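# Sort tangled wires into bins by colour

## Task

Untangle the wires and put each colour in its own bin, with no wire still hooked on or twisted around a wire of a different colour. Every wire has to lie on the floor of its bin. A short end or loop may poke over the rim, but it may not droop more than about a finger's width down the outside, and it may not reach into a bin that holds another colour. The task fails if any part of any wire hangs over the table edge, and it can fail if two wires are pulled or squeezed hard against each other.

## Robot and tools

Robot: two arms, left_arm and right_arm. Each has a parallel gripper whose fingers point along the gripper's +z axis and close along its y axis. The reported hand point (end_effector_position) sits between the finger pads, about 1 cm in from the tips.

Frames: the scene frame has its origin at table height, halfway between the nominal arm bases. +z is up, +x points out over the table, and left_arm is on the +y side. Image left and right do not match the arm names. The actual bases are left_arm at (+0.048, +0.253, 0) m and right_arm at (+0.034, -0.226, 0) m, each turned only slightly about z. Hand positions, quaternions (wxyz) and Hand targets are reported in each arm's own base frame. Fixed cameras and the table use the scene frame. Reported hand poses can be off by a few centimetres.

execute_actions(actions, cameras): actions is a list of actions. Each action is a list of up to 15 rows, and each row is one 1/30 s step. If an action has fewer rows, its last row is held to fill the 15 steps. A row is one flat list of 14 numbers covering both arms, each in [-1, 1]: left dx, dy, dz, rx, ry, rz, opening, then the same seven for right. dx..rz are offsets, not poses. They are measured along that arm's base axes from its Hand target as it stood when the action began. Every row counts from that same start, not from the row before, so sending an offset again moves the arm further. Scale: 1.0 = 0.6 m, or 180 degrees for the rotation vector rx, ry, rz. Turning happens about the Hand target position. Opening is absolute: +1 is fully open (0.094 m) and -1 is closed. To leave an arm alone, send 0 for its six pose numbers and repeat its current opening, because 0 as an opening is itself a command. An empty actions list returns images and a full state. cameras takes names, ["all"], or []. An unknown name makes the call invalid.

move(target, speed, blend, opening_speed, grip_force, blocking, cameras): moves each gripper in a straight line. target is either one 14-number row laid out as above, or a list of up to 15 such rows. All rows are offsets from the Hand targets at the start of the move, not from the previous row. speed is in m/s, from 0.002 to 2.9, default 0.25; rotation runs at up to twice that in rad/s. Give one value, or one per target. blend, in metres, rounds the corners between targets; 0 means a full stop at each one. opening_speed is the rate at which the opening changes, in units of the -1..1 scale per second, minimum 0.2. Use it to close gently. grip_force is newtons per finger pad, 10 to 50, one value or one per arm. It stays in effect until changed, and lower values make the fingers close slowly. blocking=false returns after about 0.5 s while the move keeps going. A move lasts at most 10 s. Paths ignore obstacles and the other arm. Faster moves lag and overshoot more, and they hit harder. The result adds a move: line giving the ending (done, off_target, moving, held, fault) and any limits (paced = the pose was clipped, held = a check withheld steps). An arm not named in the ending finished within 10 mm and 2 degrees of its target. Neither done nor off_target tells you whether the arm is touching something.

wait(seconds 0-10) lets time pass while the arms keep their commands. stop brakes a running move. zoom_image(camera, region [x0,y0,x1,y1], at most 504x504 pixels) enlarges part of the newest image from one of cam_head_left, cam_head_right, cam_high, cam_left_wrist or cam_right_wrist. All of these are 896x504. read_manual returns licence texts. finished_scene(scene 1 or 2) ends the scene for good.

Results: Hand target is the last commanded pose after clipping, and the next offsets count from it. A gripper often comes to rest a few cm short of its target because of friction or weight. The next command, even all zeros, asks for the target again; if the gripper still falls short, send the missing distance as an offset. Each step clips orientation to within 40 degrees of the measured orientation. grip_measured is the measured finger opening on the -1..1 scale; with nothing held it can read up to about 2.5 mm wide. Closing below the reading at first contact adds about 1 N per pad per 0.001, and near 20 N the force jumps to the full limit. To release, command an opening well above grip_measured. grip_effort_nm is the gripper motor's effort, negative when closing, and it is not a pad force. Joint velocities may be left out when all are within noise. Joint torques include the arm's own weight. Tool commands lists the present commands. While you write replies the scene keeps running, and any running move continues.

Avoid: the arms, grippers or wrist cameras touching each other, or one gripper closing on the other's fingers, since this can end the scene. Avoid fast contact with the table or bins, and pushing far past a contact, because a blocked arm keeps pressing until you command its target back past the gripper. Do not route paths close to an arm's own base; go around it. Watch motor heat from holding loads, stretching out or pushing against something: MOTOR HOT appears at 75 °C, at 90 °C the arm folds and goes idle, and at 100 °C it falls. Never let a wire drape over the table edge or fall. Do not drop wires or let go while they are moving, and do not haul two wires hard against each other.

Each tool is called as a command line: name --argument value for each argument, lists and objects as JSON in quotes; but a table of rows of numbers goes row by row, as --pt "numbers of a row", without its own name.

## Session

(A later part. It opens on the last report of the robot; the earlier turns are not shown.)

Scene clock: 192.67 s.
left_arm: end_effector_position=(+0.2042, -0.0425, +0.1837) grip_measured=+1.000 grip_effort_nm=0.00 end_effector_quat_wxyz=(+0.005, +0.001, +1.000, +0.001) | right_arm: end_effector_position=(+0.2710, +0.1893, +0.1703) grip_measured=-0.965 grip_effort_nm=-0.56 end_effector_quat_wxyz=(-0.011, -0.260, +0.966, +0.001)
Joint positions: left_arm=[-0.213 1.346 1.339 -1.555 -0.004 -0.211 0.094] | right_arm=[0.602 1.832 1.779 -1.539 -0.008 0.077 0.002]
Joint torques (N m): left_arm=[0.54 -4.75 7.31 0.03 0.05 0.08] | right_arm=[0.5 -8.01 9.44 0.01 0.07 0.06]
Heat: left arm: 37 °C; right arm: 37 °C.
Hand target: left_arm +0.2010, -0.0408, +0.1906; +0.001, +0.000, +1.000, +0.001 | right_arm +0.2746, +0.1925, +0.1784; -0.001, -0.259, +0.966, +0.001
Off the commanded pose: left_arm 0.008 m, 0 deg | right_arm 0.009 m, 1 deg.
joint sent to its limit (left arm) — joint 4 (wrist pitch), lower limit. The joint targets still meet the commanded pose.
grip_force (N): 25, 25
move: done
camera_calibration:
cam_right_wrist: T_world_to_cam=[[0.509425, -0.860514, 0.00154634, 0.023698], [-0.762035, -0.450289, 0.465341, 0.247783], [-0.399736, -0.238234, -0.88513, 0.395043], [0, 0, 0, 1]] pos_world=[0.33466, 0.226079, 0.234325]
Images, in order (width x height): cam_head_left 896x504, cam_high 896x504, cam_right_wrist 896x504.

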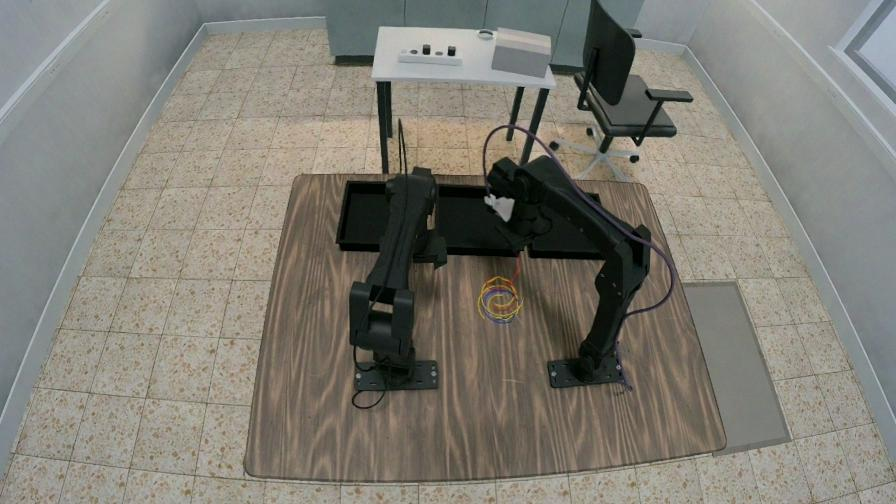

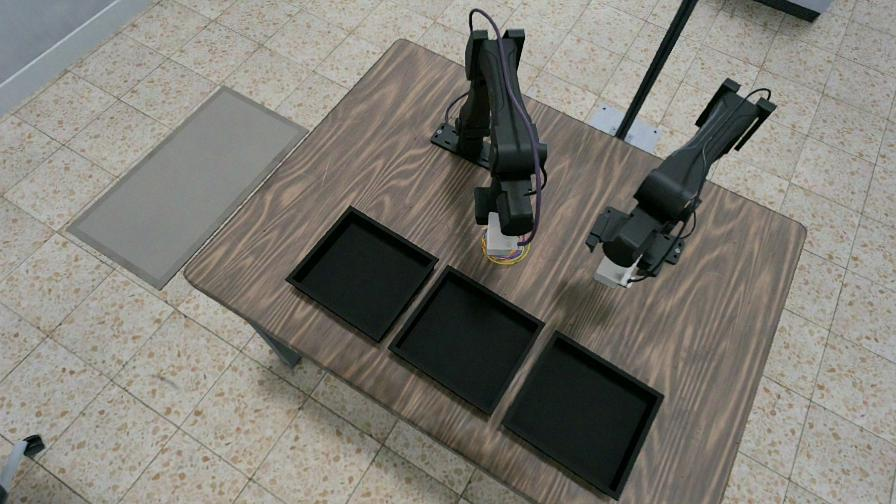

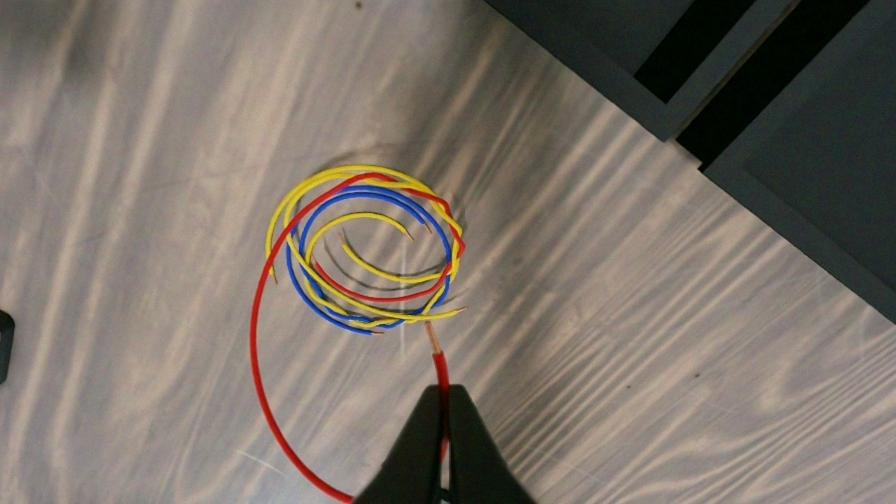

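move --pt "0 0 0 0 0 0 1 -0.04 0.06 0.14 0 0 0 -0.98" --speed 0.05 --cameras '["cam_right_wrist","cam_head_left","cam_head_right"]'

zoom_image --camera "cam_right_wrist" --region '[200, 80, 500, 404]'

zoom_image --camera "cam_head_left" --region '[440, 230, 560, 350]'

Scene clock: 201.57 s.
left_arm: end_effector_position=(+0.2042, -0.0425, +0.1837) grip_measured=+1.000 grip_effort_nm=-0.01 end_effector_quat_wxyz=(+0.005, +0.001, +1.000, +0.001) | right_arm: end_effector_position=(+0.2518, +0.2288, +0.2419) grip_measured=-0.965 grip_effort_nm=-0.56 end_effector_quat_wxyz=(+0.096, -0.259, +0.960, +0.053)
Joint positions: left_arm=[-0.213 1.346 1.339 -1.555 -0.004 -0.211 0.094] | right_arm=[0.73 1.711 1.906 -1.545 -0.008 0.204 0.002]
Joint torques (N m): left_arm=[0.57 -4.74 7.31 0.01 0.05 0.08] | right_arm=[0.44 -9.8 9.25 0.49 0.07 0.06]
Heat: left arm: 37 °C; right arm: 37 °C.
Hand target: left_arm +0.2010, -0.0408, +0.1906; +0.001, +0.000, +1.000, +0.001 | right_arm +0.2507, +0.2285, +0.2624; -0.001, -0.259, +0.966, +0.001
Off the commanded pose: left_arm 0.008 m, 0 deg | right_arm 0.020 m, 13 deg.
joint sent to its limit (left arm) — joint 4 (wrist pitch), lower limit. The joint targets still meet the commanded pose.
joint sent to its limit (right arm) — joint 4 (wrist pitch), lower limit. The joint targets are off in orientation, not in position.
grip_force (N): 25, 25
move: off_target (right_arm)
camera_calibration:
cam_right_wrist: T_world_to_cam=[[0.512911, -0.8574, -0.0422704, 0.0763031], [-0.826563, -0.506559, 0.245339, 0.29996], [-0.231766, -0.0908978, -0.968515, 0.404331], [0, 0, 0, 1]] pos_world=[0.302509, 0.254123, 0.321234]
Images, in order (width x height): cam_head_left 896x504, cam_head_right 896x504, cam_right_wrist 896x504.

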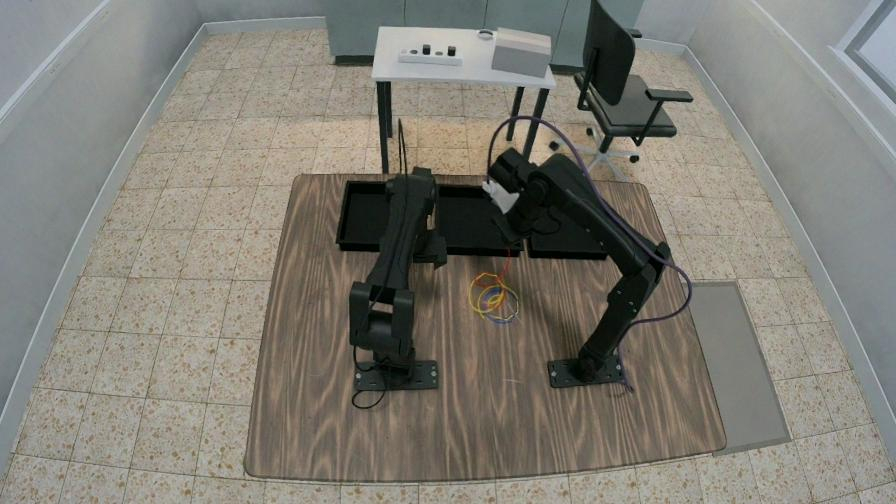

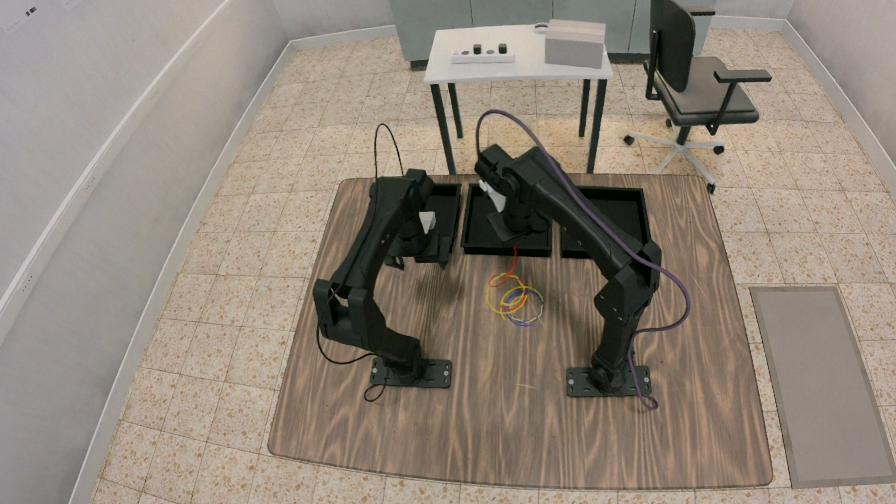

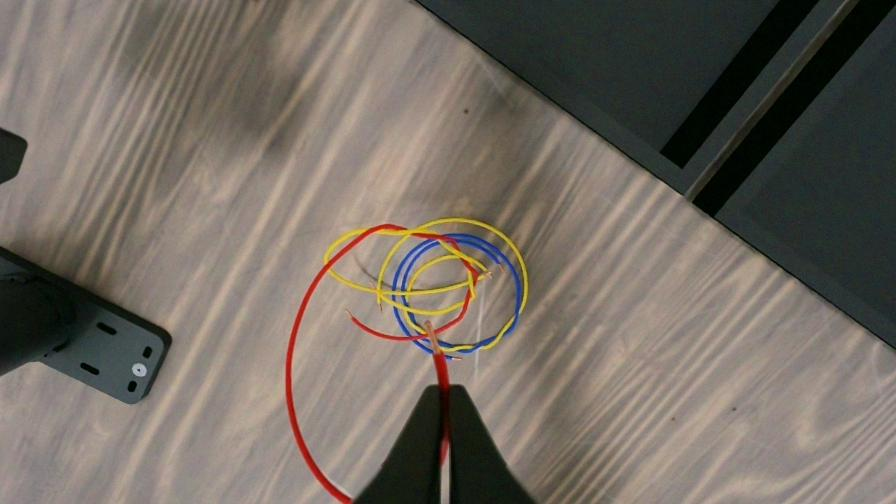

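Scaled by 1.556 from the camera's 896x504 image, which has a finer 1280x720 frame.

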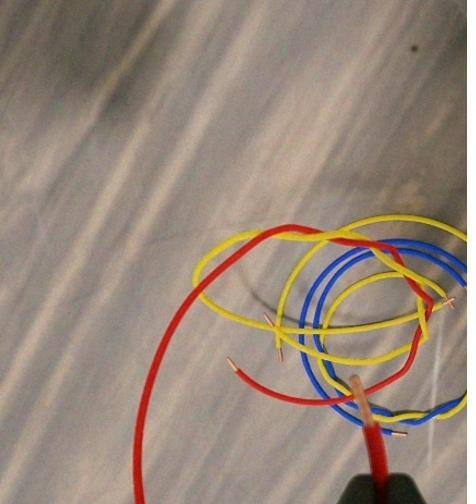

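Scaled by 4.200 from the camera's 896x504 image, which has a finer 1280x720 frame.

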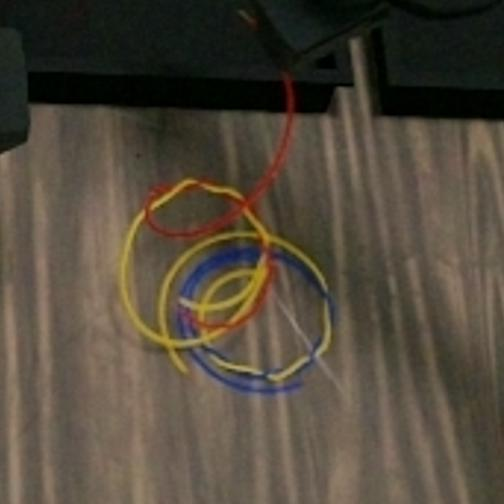

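move --pt "0 0.05 0.03 0 0 0 1 -0.0 0.0 0.08 0 0 0 -0.98" --pt "0 0.12 0.03 0 0 0 1 -0.03 0.16 0.08 0 0 0 -0.98" --speed 0.06 --blend '[0.01,0]' --cameras '["cam_right_wrist","cam_head_right"]'

zoom_image --camera "cam_head_right" --region '[430, 230, 570, 350]'

Scene clock: 220.77 s.
left_arm: end_effector_position=(+0.2004, +0.0304, +0.1987) grip_measured=+1.000 grip_effort_nm=0.00 end_effector_quat_wxyz=(+0.044, +0.000, +0.999, +0.008) | right_arm: end_effector_position=(+0.2313, +0.3220, +0.2994) grip_measured=-0.965 grip_effort_nm=-0.56 end_effector_quat_wxyz=(+0.166, -0.255, +0.943, +0.138)
Joint positions: left_arm=[0.142 1.265 1.339 -1.555 -0.004 0.143 0.094] | right_arm=[0.942 1.844 2.26 -1.552 -0.007 0.415 0.002]
Joint torques (N m): left_arm=[0.5 -3.15 9.39 0.18 0.05 0.05] | right_arm=[0.31 -7.83 9.01 0.91 0.05 0.06]
Heat: left arm: 38 °C; right arm: 37 °C.
Hand target: left_arm +0.2010, +0.0312, +0.2086; +0.001, +0.001, +1.000, +0.001 | right_arm +0.2326, +0.3245, +0.3104; -0.001, -0.259, +0.966, +0.001
Off the commanded pose: left_arm 0.010 m, 5 deg | right_arm 0.011 m, 25 deg.
joint sent to its limit (left arm) — joint 4 (wrist pitch), lower limit. The joint targets are off in orientation, not in position.
joint sent to its limit (right arm) — joint 4 (wrist pitch), lower limit. The joint targets are off in orientation, not in position.
grip_force (N): 25, 25
move: off_target (left_arm, right_arm)
camera_calibration:
cam_right_wrist: T_world_to_cam=[[0.531568, -0.830893, -0.164478, 0.192859], [-0.835144, -0.546538, 0.0618871, 0.385926], [-0.141315, 0.104465, -0.984437, 0.384636], [0, 0, 0, 1]] pos_world=[0.274141, 0.330987, 0.386488]
Images, in order (width x height): cam_head_right 896x504, cam_right_wrist 896x504.

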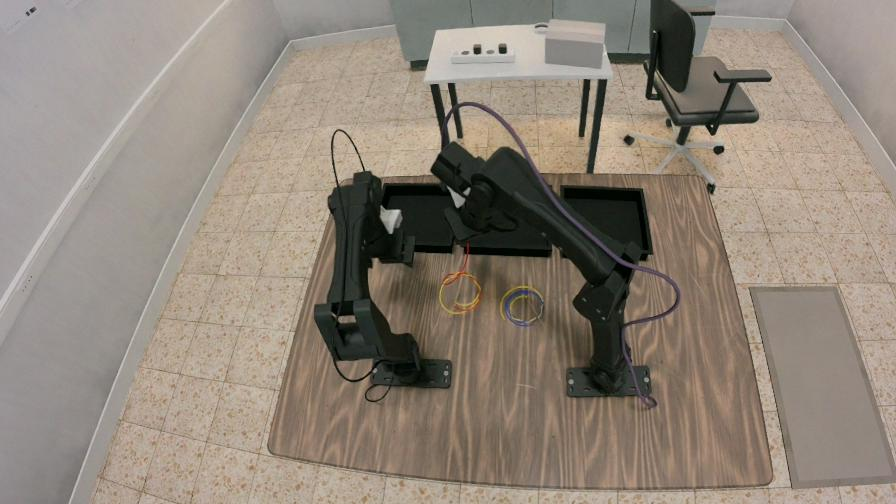

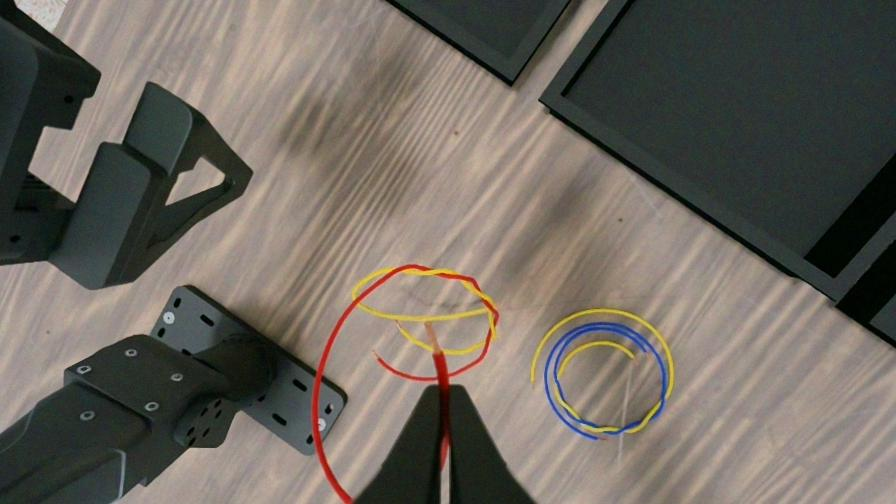

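Scaled by 3.600 from the camera's 896x504 image, which has a finer 1280x720 frame.

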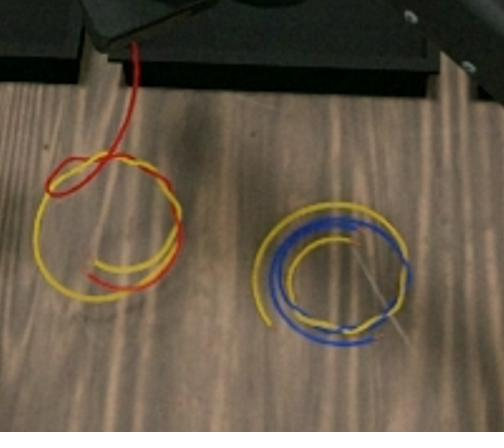

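move --pt "0.0 0.1 0.03 0 0 0 1 0.18 -0.02 -0.02 0 0 0 -0.98" --pt "0.0 0.1 0.03 0 0 0 1 0.2 -0.02 -0.12 0 0 0 -0.98" --speed 0.07 --blend '[0.01,0]' --cameras '["all"]'

zoom_image --camera "cam_head_right" --region '[400, 220, 540, 340]'

Scene clock: 236.33 s.
left_arm: end_effector_position=(+0.1986, +0.0894, +0.2167) grip_measured=+1.000 grip_effort_nm=0.00 end_effector_quat_wxyz=(+0.067, +0.001, +0.997, +0.032) | right_arm: end_effector_position=(+0.3507, +0.3164, +0.2430) grip_measured=-0.965 grip_effort_nm=-0.56 end_effector_quat_wxyz=(+0.163, -0.253, +0.949, +0.091)
Joint positions: left_arm=[0.415 1.287 1.422 -1.557 -0.004 0.417 0.094] | right_arm=[0.726 2.185 2.542 -1.553 -0.016 0.208 0.002]
Joint torques (N m): left_arm=[0.53 -2.48 10.15 0.3 0.06 0.07] | right_arm=[-0.47 -11.14 4.62 0.82 0.11 -0.08]
Heat: left arm: 38 °C; right arm: 38 °C.
Hand target: left_arm +0.2010, +0.0913, +0.2266; +0.001, +0.000, +1.000, +0.001 | right_arm +0.3527, +0.3126, +0.2384; -0.001, -0.259, +0.966, +0.001
Off the commanded pose: left_arm 0.010 m, 8 deg | right_arm 0.006 m, 22 deg.
joint sent to its limit (left arm) — joint 4 (wrist pitch), lower limit. The joint targets are off in orientation, not in position.
joint sent to its limit (right arm) — joint 4 (wrist pitch), lower limit. The joint targets are off in orientation, not in position.
grip_force (N): 25, 25
move: off_target (left_arm, right_arm)
camera_calibration:
cam_left_wrist: T_world_to_cam=[[0.00488851, -0.998739, -0.0499613, 0.098464], [-0.960149, -0.0186497, 0.278866, 0.170508], [-0.279446, 0.0466071, -0.95903, 0.353684], [0, 0, 0, 1]] pos_world=[0.262067, 0.0850357, 0.296563]
cam_right_wrist: T_world_to_cam=[[0.515281, -0.853409, -0.0786034, 0.107465], [-0.847991, -0.520982, 0.0974124, 0.473827], [-0.124084, 0.0164602, -0.992135, 0.370153], [0, 0, 0, 1]] pos_world=[0.392357, 0.332474, 0.329532]

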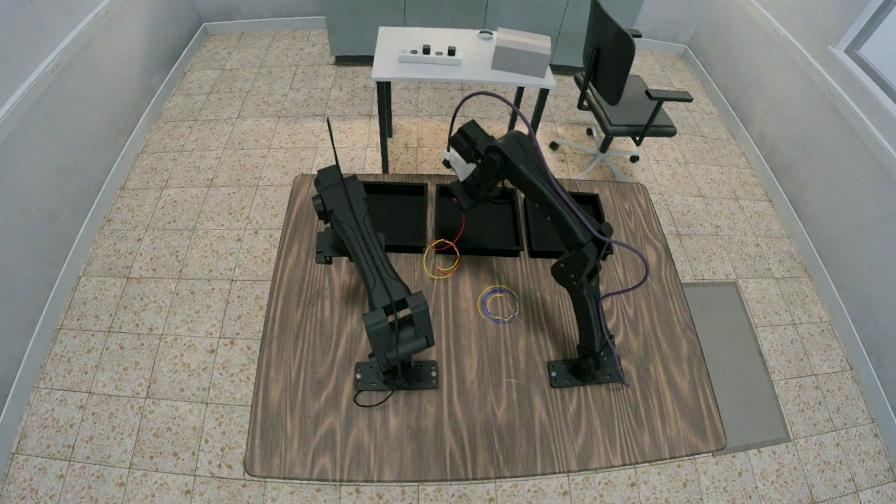

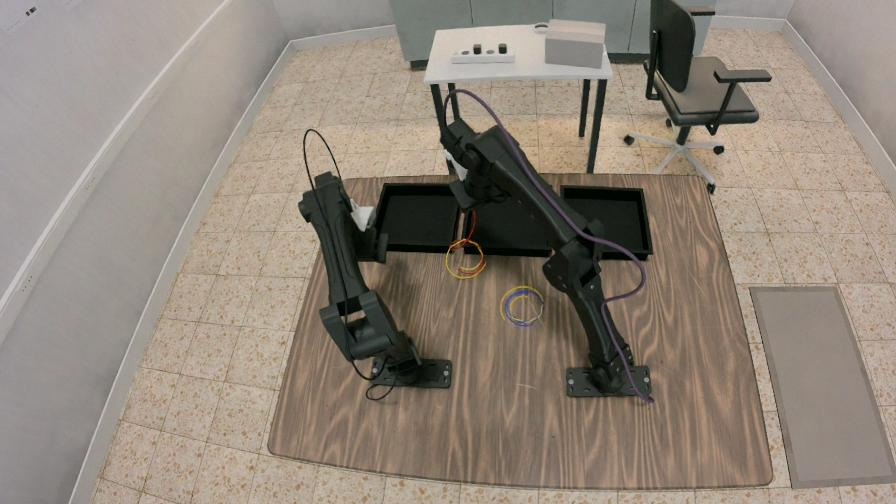

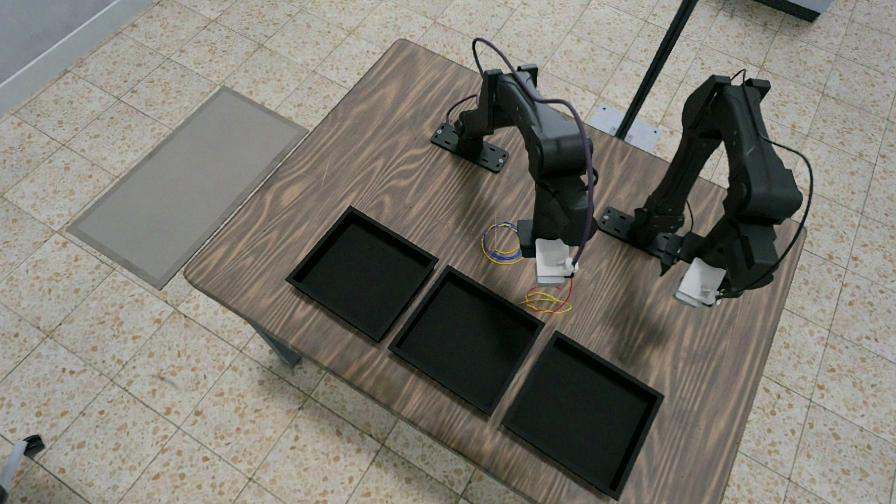

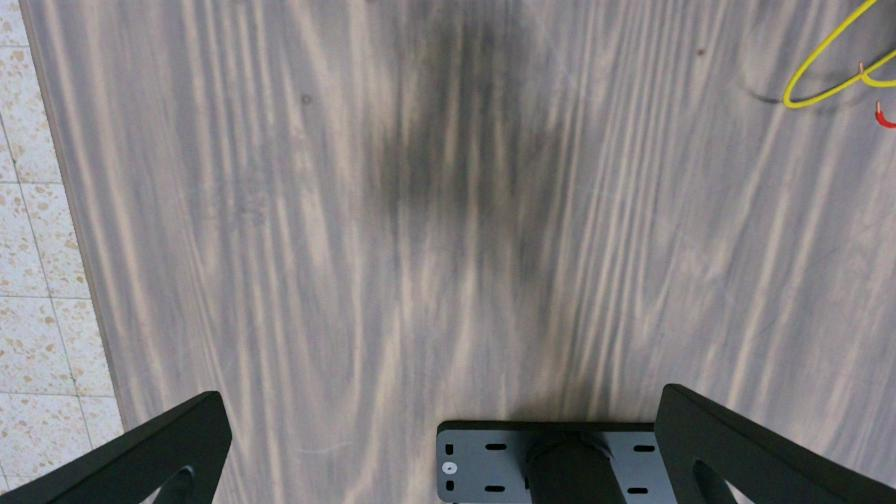

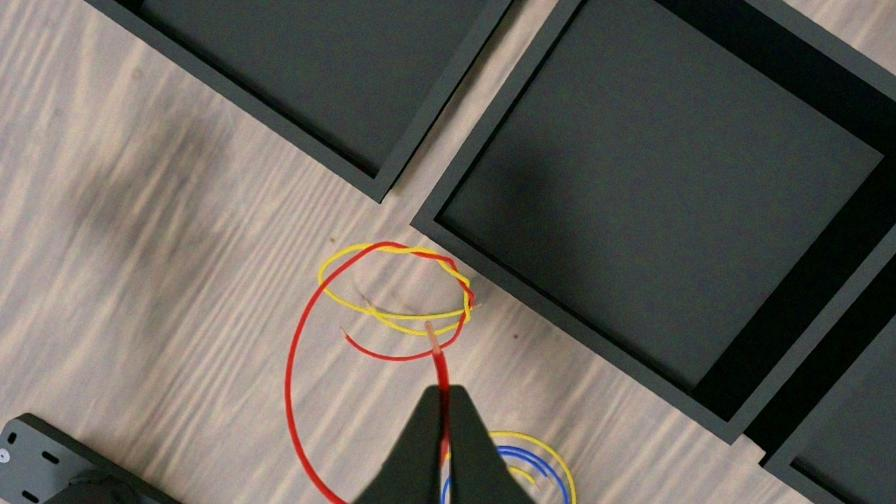

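Scaled by 3.600 from the camera's 896x504 image, which has a finer 1280x720 frame.

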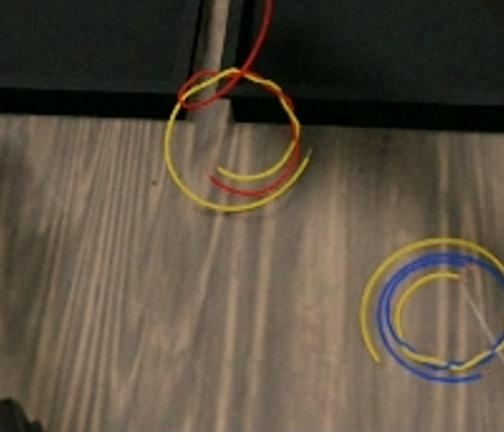

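move --pt "0.0 0.0 0.0 0 0 0 0 -0.07 0.0 0 0 0 0 -0.98" --pt "0.0 0 0 0 0 0 0 -0.07 0.0 -0.05 0 0 0 -0.98" --pt "0.06 -0.28 -0.05 0 0 0 -0.3 -0.07 0.0 -0.05 0 0 0 -0.98" --speed '[0.07,0.07,0.15]' --cameras '["cam_left_wrist","cam_right_wrist"]'

Scene clock: 251.97 s.
left_arm: end_effector_position=(+0.2248, -0.0353, +0.1940) grip_measured=+0.002 grip_effort_nm=-0.09 end_effector_quat_wxyz=(+0.019, +0.031, +0.999, +0.006) | right_arm: end_effector_position=(+0.3134, +0.3132, +0.2116) grip_measured=-0.965 grip_effort_nm=-0.56 end_effector_quat_wxyz=(+0.101, -0.258, +0.959, +0.062)
Joint positions: left_arm=[-0.173 1.399 1.422 -1.557 -0.017 -0.112 0.047] | right_arm=[0.78 2.122 2.341 -1.553 -0.008 0.255 0.002]
Joint torques (N m): left_arm=[0.46 -4.29 6.46 0.22 -0.02 0.04] | right_arm=[0.54 -11.14 4.64 0.58 0.06 0.05]
Motor temperatures (°C): left_arm=[31 33 38 30 33 32 31] | right_arm=[32 40 36 34 32 33 32]
Heat: left arm: 38 °C; right arm: 40 °C.
Hand target: left_arm +0.2243, -0.0332, +0.1958; +0.024, +0.029, +0.999, +0.007 (not the last commanded pose) | right_arm +0.3106, +0.3125, +0.2084; +0.013, -0.259, +0.966, +0.009 (not the last commanded pose)
Tool commands: left_gripper/opening=+0.0 right_gripper/opening=-0.98
Off the commanded pose: left_arm 0.043 m, 4 deg | right_arm 0.004 m, 14 deg.
joint sent to its limit (right arm) — joint 4 (wrist pitch), lower limit.
grip_force (N): 25, 25
move: held (left_arm; a check stopped the path), off_target (right_arm; braked when a check withheld steps of left_arm); path passed 2 of 3 targets; target 3's new opening was not sent; limits=held
pose unreachable (left arm): on one or more control steps of this call, first in action 0 (counted from 0), this arm could not follow its commanded pose, so it was not sent that pose on those steps. It may still have moved: this result reports where it is.
cause: moving toward the commanded pose would bring a part of the arm too close to another arm (this arm's wrist (the part past joint 4) and the right arm's wrist (the part past joint 4), at the place that arm is still heading or pushing toward).
camera_calibration:
cam_left_wrist: T_world_to_cam=[[-0.0573494, -0.998354, 0.000932135, -0.0232359], [-0.927163, 0.0536062, 0.370804, 0.17695], [-0.370243, 0.0204011, -0.928711, 0.358665], [0, 0, 0, 1]] pos_world=[0.295522, -0.0400004, 0.267504]
cam_right_wrist: T_world_to_cam=[[0.513082, -0.856508, -0.0560433, 0.118342], [-0.827536, -0.510948, 0.232629, 0.405451], [-0.227884, -0.0729797, -0.97095, 0.390568], [0, 0, 0, 1]] pos_world=[0.363811, 0.337029, 0.291535]
Images, in order (width x height): cam_left_wrist 896x504, cam_right_wrist 896x504.

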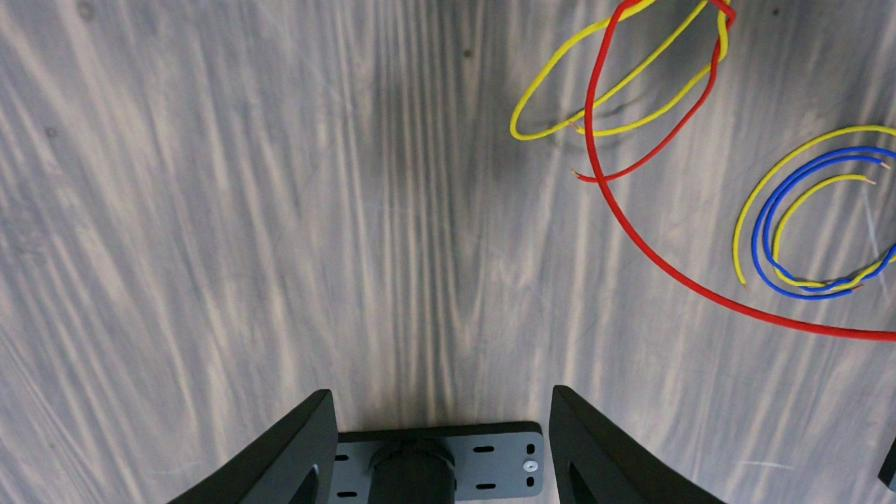

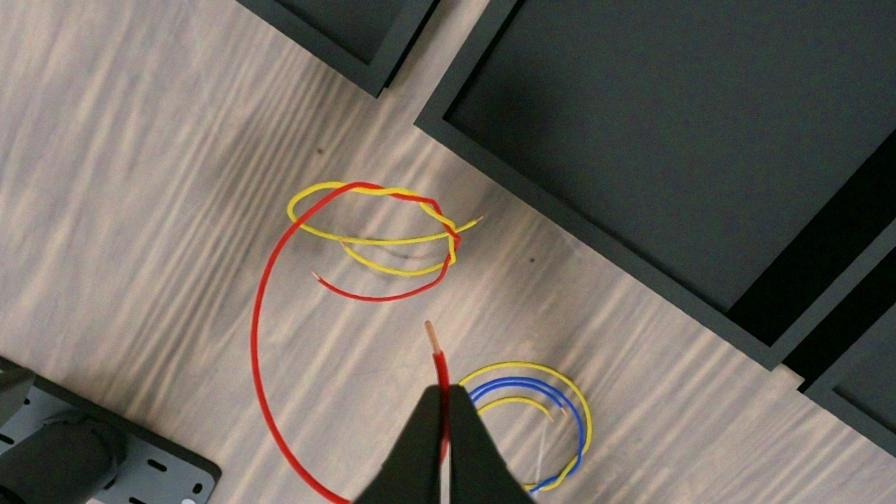

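move --pt "-0.06 0 -0.05 -0.0395 -0.204 -0.07 -0.57 0 0 0 0 0 0 -0.98" --pt "0.026 -0.061 -0.255 -0.0395 -0.204 -0.07 -0.57 0 0 0 0 0 0 -0.98" --speed 0.12 --blend '[0.02,0]' --cameras '["cam_left_wrist","cam_right_wrist"]'

Scene clock: 278.70 s.
left_arm: end_effector_position=(+0.2403, -0.0701, +0.0468) grip_measured=-0.568 grip_effort_nm=-0.09 end_effector_quat_wxyz=(+0.336, +0.132, +0.931, -0.050) | right_arm: end_effector_position=(+0.3134, +0.3132, +0.2116) grip_measured=-0.965 grip_effort_nm=-0.56 end_effector_quat_wxyz=(+0.101, -0.258, +0.959, +0.062)
Joint positions: left_arm=[-0.286 0.881 0.307 -0.304 0.003 -0.004 0.02] | right_arm=[0.78 2.122 2.341 -1.553 -0.008 0.255 0.002]
Joint torques (N m): left_arm=[-0.72 -0.77 5.87 1.6 -0.07 -0.04] | right_arm=[0.54 -11.17 4.66 0.58 0.07 0.05]
Heat: left arm: 37 °C; right arm: 40 °C.
Hand target: left_arm +0.2400, -0.0697, +0.0428; +0.339, +0.131, +0.930, -0.048 | right_arm +0.3106, +0.3125, +0.2084; +0.013, -0.259, +0.966, +0.009
Off the commanded pose: left_arm 0.004 m, 0 deg | right_arm 0.004 m, 12 deg.
joint sent to its limit (right arm) — joint 4 (wrist pitch), lower limit. The joint targets are off in orientation, not in position.
grip_force (N): 25, 25
move: off_target (right_arm)
camera_calibration:
cam_left_wrist: T_world_to_cam=[[-0.285553, -0.958199, 0.0177339, -0.000130285], [-0.923713, 0.270251, -0.271513, 0.29217], [0.255371, -0.0939125, -0.962271, 0.0715799], [0, 0, 0, 1]] pos_world=[0.251565, -0.0723619, 0.14821]
cam_right_wrist: T_world_to_cam=[[0.513082, -0.856508, -0.0560433, 0.118342], [-0.827536, -0.510948, 0.232629, 0.405451], [-0.227884, -0.0729797, -0.97095, 0.390568], [0, 0, 0, 1]] pos_world=[0.363811, 0.337029, 0.291535]
Images, in order (width x height): cam_left_wrist 896x504, cam_right_wrist 896x504.

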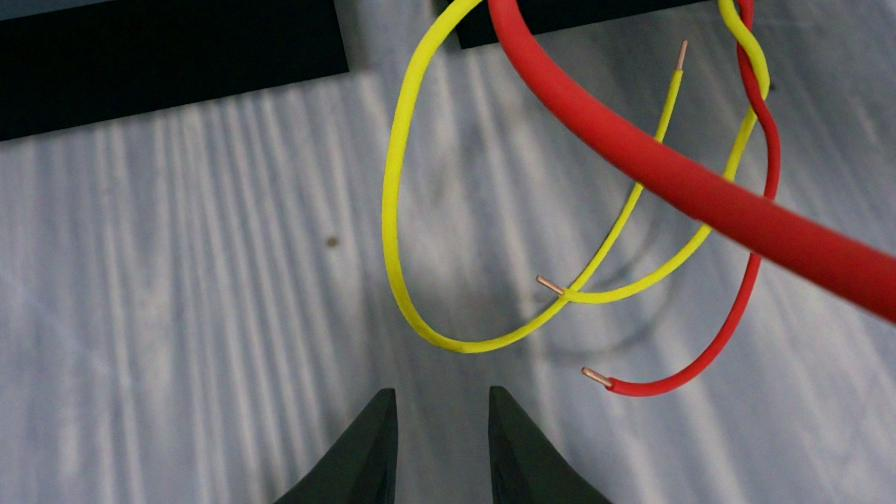

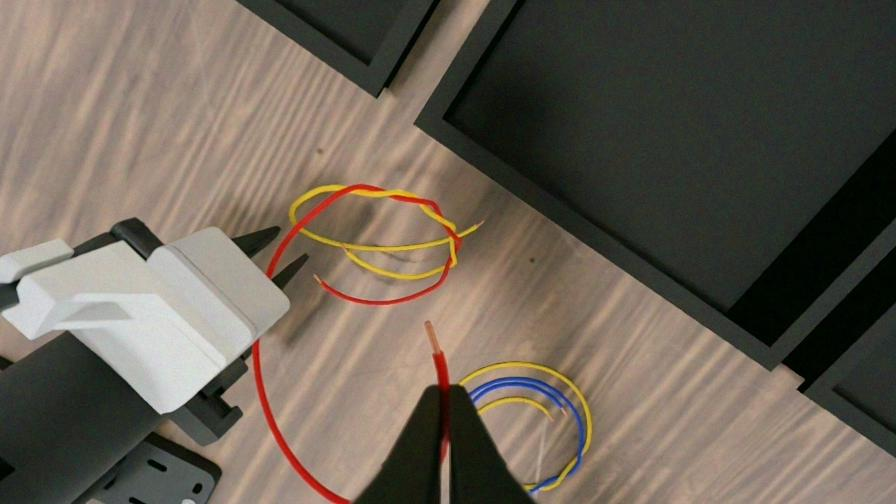

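move --pt "0.03 0.008 0.025 0 0 0 -0.5 0 0 0 0 0 0 -0.98" --speed 0.06 --cameras '["cam_left_wrist","cam_right_wrist"]'

Scene clock: 301.77 s.
left_arm: end_effector_position=(+0.2456, -0.0614, +0.0420) grip_measured=-0.502 grip_effort_nm=0.08 end_effector_quat_wxyz=(+0.319, +0.130, +0.938, -0.042) | right_arm: end_effector_position=(+0.3134, +0.3132, +0.2116) grip_measured=-0.965 grip_effort_nm=-0.56 end_effector_quat_wxyz=(+0.101, -0.258, +0.959, +0.062)
Joint positions: left_arm=[-0.234 0.948 0.334 -0.303 0.021 0.034 0.023] | right_arm=[0.78 2.122 2.341 -1.553 -0.008 0.255 0.002]
Joint torques (N m): left_arm=[0.54 -1.05 11.17 1.33 0.13 0.1] | right_arm=[0.53 -11.14 4.66 0.57 0.07 0.04]
Heat: left arm: 37 °C; right arm: 40 °C.
Hand target: left_arm +0.2580, -0.0649, +0.0578; +0.339, +0.131, +0.931, -0.048 | right_arm +0.3106, +0.3125, +0.2084; +0.013, -0.259, +0.966, +0.009
Off the commanded pose: left_arm 0.020 m, 3 deg | right_arm 0.004 m, 12 deg.
joint sent to its limit (right arm) — joint 4 (wrist pitch), lower limit. The joint targets are off in orientation, not in position.
grip_force (N): 25, 25
move: off_target (left_arm, right_arm)
camera_calibration:
cam_left_wrist: T_world_to_cam=[[-0.274969, -0.961414, 0.00866469, 0.0075117], [-0.935355, 0.265408, -0.233816, 0.294393], [0.222494, -0.0723965, -0.972242, 0.0763393], [0, 0, 0, 1]] pos_world=[0.260442, -0.0653858, 0.142989]
cam_right_wrist: T_world_to_cam=[[0.513082, -0.856508, -0.0560433, 0.118342], [-0.827536, -0.510948, 0.232629, 0.405451], [-0.227884, -0.0729797, -0.97095, 0.390568], [0, 0, 0, 1]] pos_world=[0.363811, 0.337029, 0.291535]
Images, in order (width x height): cam_left_wrist 896x504, cam_right_wrist 896x504.

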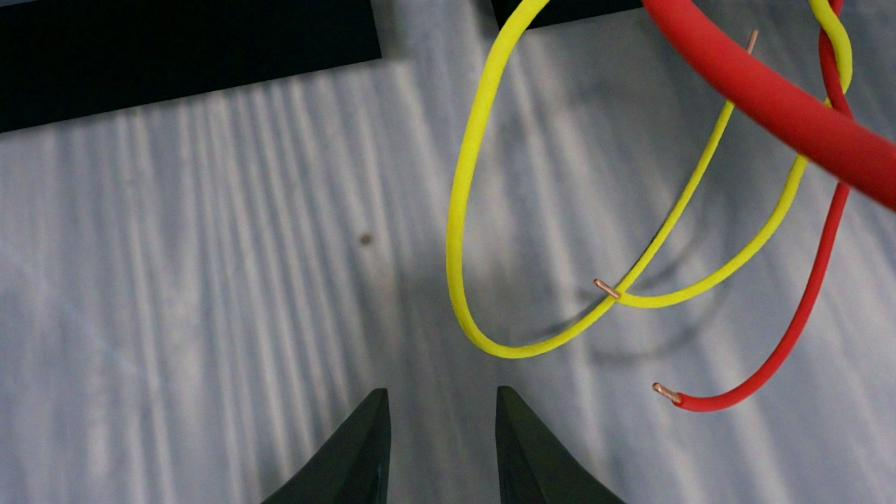

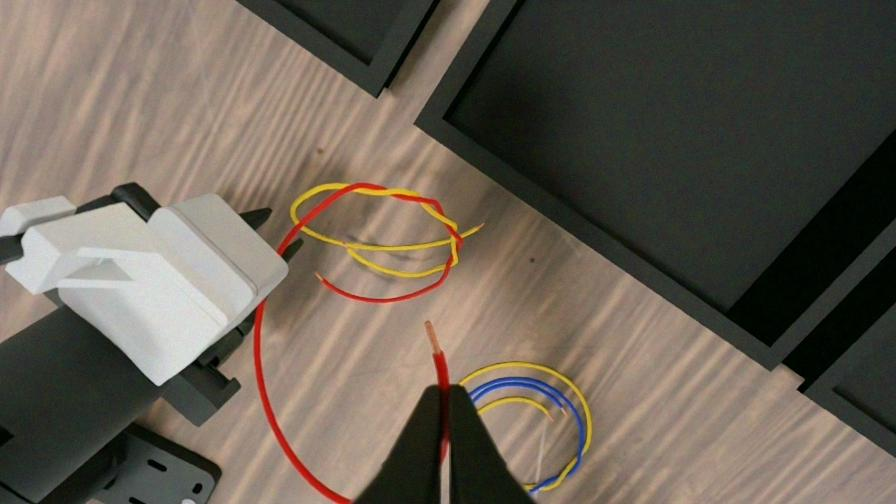

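move --pt "0.05 -0.012 0.0 0 0 0 -0.5 0 0 0 0 0 0 -0.98" --speed 0.06 --cameras '["cam_left_wrist","cam_right_wrist"]'

Scene clock: 318.90 s.
left_arm: end_effector_position=(+0.2702, -0.0673, +0.0405) grip_measured=-0.502 grip_effort_nm=0.08 end_effector_quat_wxyz=(+0.310, +0.131, +0.941, -0.041) | right_arm: end_effector_position=(+0.3134, +0.3132, +0.2116) grip_measured=-0.965 grip_effort_nm=-0.56 end_effector_quat_wxyz=(+0.101, -0.258, +0.959, +0.062)
Joint positions: left_arm=[-0.234 1.119 0.41 -0.226 0.021 0.035 0.023] | right_arm=[0.78 2.122 2.341 -1.553 -0.008 0.255 0.002]
Joint torques (N m): left_arm=[0.43 -1.84 10.96 1.51 0.14 0.07] | right_arm=[0.54 -11.12 4.64 0.58 0.06 0.04]
Heat: left arm: 38 °C; right arm: 41 °C.
Hand target: left_arm +0.2879, -0.0721, +0.0577; +0.339, +0.131, +0.931, -0.048 | right_arm +0.3106, +0.3125, +0.2084; +0.013, -0.259, +0.966, +0.009
Off the commanded pose: left_arm 0.025 m, 4 deg | right_arm 0.004 m, 12 deg.
joint sent to its limit (right arm) — joint 4 (wrist pitch), lower limit. The joint targets are off in orientation, not in position.
grip_force (N): 25, 25
move: off_target (left_arm, right_arm)
camera_calibration:
cam_left_wrist: T_world_to_cam=[[-0.27562, -0.961221, 0.00936223, 0.00868639], [-0.939062, 0.267159, -0.216305, 0.31898], [0.205416, -0.0684096, -0.976281, 0.0739521], [0, 0, 0, 1]] pos_world=[0.286745, -0.0718098, 0.141114]
cam_right_wrist: T_world_to_cam=[[0.513082, -0.856508, -0.0560433, 0.118342], [-0.827536, -0.510948, 0.232629, 0.405451], [-0.227884, -0.0729797, -0.97095, 0.390568], [0, 0, 0, 1]] pos_world=[0.363811, 0.337029, 0.291535]
Images, in order (width x height): cam_left_wrist 896x504, cam_right_wrist 896x504.

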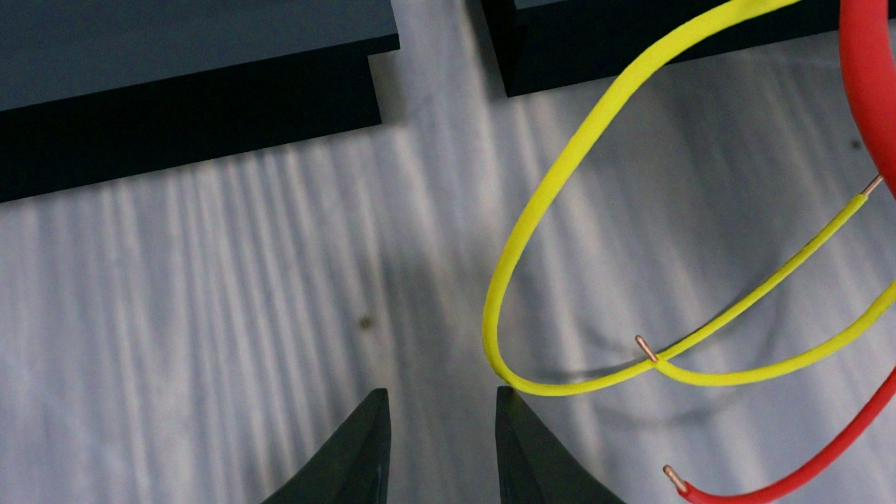

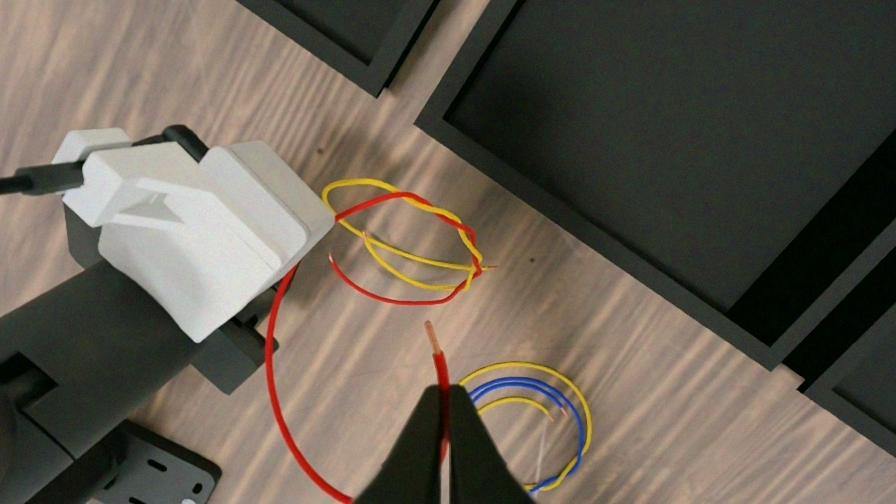

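move --pt "-0.08 0.02 0.0 0 0 0 -0.5 0 0 0 0 0 0 -0.98" --pt "-0.1 0.15 0.2 0 0 0 -0.5 0 0 0 0 0 0 -0.98" --pt "-0.1 0.3 0.25 0 0 0 -0.5 -0.03 -0.04 -0.1 0 0 0 -0.98" --pt "-0.1 0.3 0.25 0 0 0 -0.5 -0.04 -0.045 -0.31 0 0 0 -0.98" --speed '[0.08,0.12,0.1,0.06]' --blend '[0.01,0.02,0.01,0]' --cameras '["cam_right_wrist","cam_head_right"]'

zoom_image --camera "cam_head_right" --region '[400, 240, 560, 350]'

Scene clock: 357.50 s.
left_arm: end_effector_position=(+0.2240, +0.1070, +0.1940) grip_measured=-0.502 grip_effort_nm=0.08 end_effector_quat_wxyz=(+0.324, +0.127, +0.936, -0.049) | right_arm: end_effector_position=(+0.2841, +0.2842, +0.0193) grip_measured=-0.965 grip_effort_nm=-0.56 end_effector_quat_wxyz=(+0.001, -0.259, +0.966, +0.005)
Joint positions: left_arm=[0.864 1.146 1.079 -1.192 0.599 1.035 0.023] | right_arm=[0.78 2.125 1.59 -1.029 -0.008 0.255 0.002]
Joint torques (N m): left_arm=[0.59 -1.98 11.02 0.51 0.56 0.09] | right_arm=[0.02 -12.59 4.79 0.41 0.07 -0.02]
Heat: left arm: 40 °C; right arm: 42 °C.
Hand target: left_arm +0.2279, +0.1079, +0.2077; +0.339, +0.131, +0.931, -0.048 | right_arm +0.2865, +0.2854, +0.0223; +0.013, -0.259, +0.966, +0.009
Off the commanded pose: left_arm 0.014 m, 2 deg | right_arm 0.004 m, 1 deg.
grip_force (N): 25, 25
move: off_target (left_arm)
camera_calibration:
cam_right_wrist: T_world_to_cam=[[0.508482, -0.861072, -0.000630959, 0.0993255], [-0.772173, -0.456309, 0.442188, 0.375822], [-0.381044, -0.224358, -0.896922, 0.280205], [0, 0, 0, 1]] pos_world=[0.346464, 0.319883, 0.0852005]
Images, in order (width x height): cam_head_right 896x504, cam_right_wrist 896x504.

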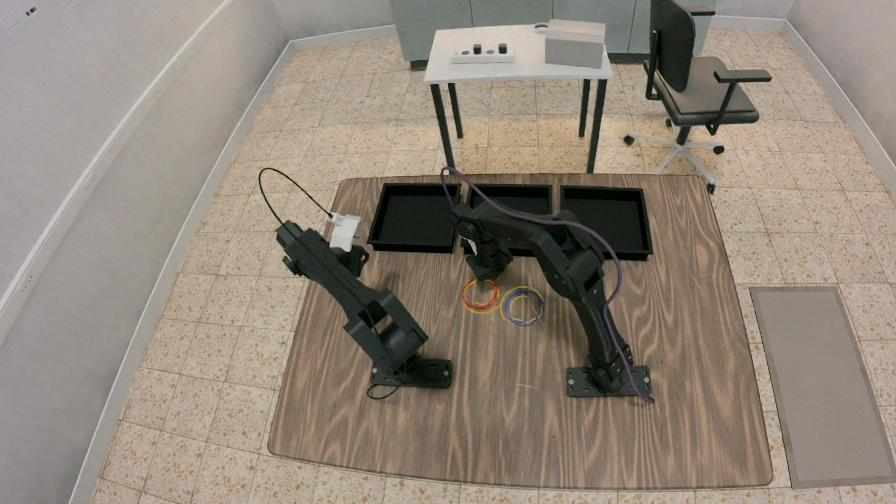

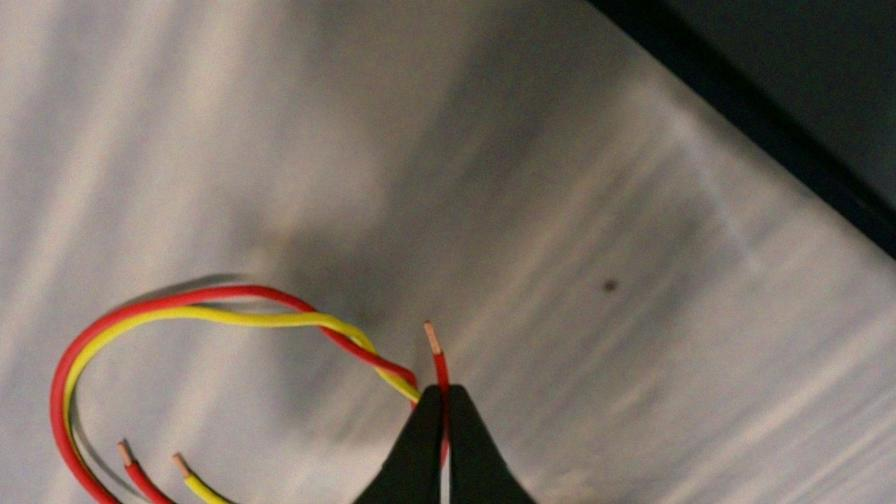

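Scaled by 3.150 from the camera's 896x504 image, which has a finer 1280x720 frame.

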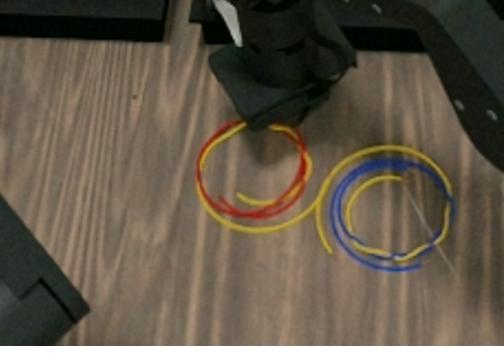

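move --pt "-0.09 -0.33 -0.1 0.031 0.22 0.085 -0.6 0 0 -0.0 0 0 0 -0.98" --speed 0.15 --cameras '["cam_left_wrist"]'

zoom_image --camera "cam_left_wrist" --region '[400, 60, 760, 360]'

Scene clock: 376.97 s.
left_arm: end_effector_position=(+0.1728, -0.0825, +0.1393) grip_measured=-0.598 grip_effort_nm=-0.09 end_effector_quat_wxyz=(+0.005, +0.030, +1.000, -0.004) | right_arm: end_effector_position=(+0.2842, +0.2843, +0.0193) grip_measured=-0.965 grip_effort_nm=-0.56 end_effector_quat_wxyz=(+0.001, -0.259, +0.966, +0.005)
Joint positions: left_arm=[-0.448 1.252 1.093 -1.4 0.003 -0.388 0.019] | right_arm=[0.78 2.125 1.59 -1.029 -0.008 0.255 0.002]
Joint torques (N m): left_arm=[0.32 -3.08 6.49 0.17 0.01 0.03] | right_arm=[0.03 -12.6 4.81 0.41 0.07 -0.02]
Heat: left arm: 39 °C; right arm: 43 °C.
Hand target: left_arm +0.1729, -0.0811, +0.1402; +0.007, +0.028, +1.000, -0.004 (not the last commanded pose) | right_arm +0.2865, +0.2854, +0.0223; +0.013, -0.259, +0.966, +0.009
Off the commanded pose: left_arm 0.011 m, 3 deg | right_arm 0.004 m, 1 deg.
grip_force (N): 25, 25
move: held (left_arm; a check stopped the path); limits=held
pose unreachable (left arm): on one or more control steps of this call, first in action 0 (counted from 0), this arm could not follow its commanded pose, so it was not sent that pose on those steps. It may still have moved: this result reports where it is.
cause: moving toward the commanded pose would bring a part of the arm too close to another arm (this arm's wrist (the part past joint 4) and the right arm's forearm (the part past joint 3), along the way the arms are being sent, or toward where that arm still pushes).
camera_calibration:
cam_left_wrist: T_world_to_cam=[[-0.0559467, -0.998226, 0.0203839, -0.0762042], [-0.915874, 0.0594389, 0.397041, 0.146326], [-0.397548, 0.003544, -0.917575, 0.291366], [0, 0, 0, 1]] pos_world=[0.245585, -0.085799, 0.210806]
Images, in order (width x height): cam_left_wrist 896x504.

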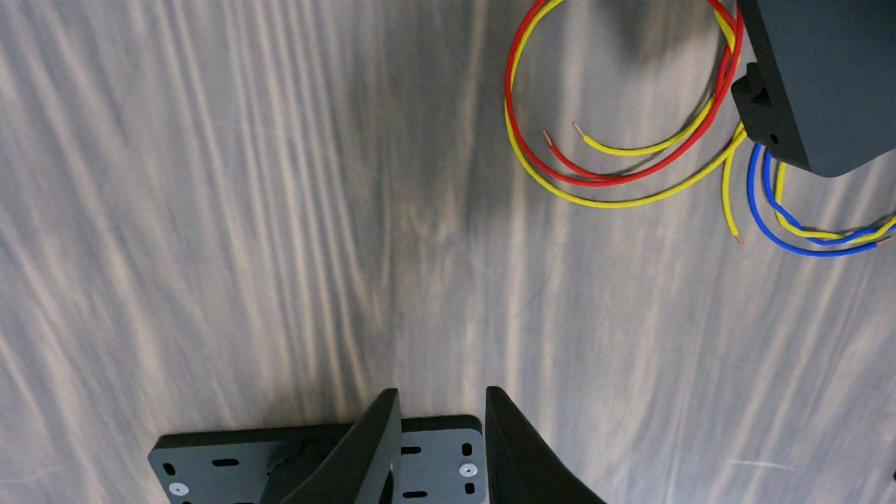

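Scaled by 1.400 from the camera's 896x504 image, which has a finer 1280x720 frame.

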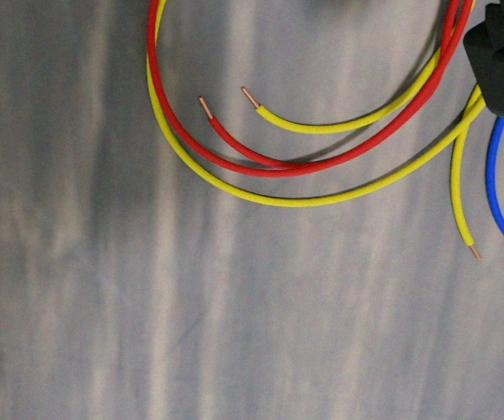

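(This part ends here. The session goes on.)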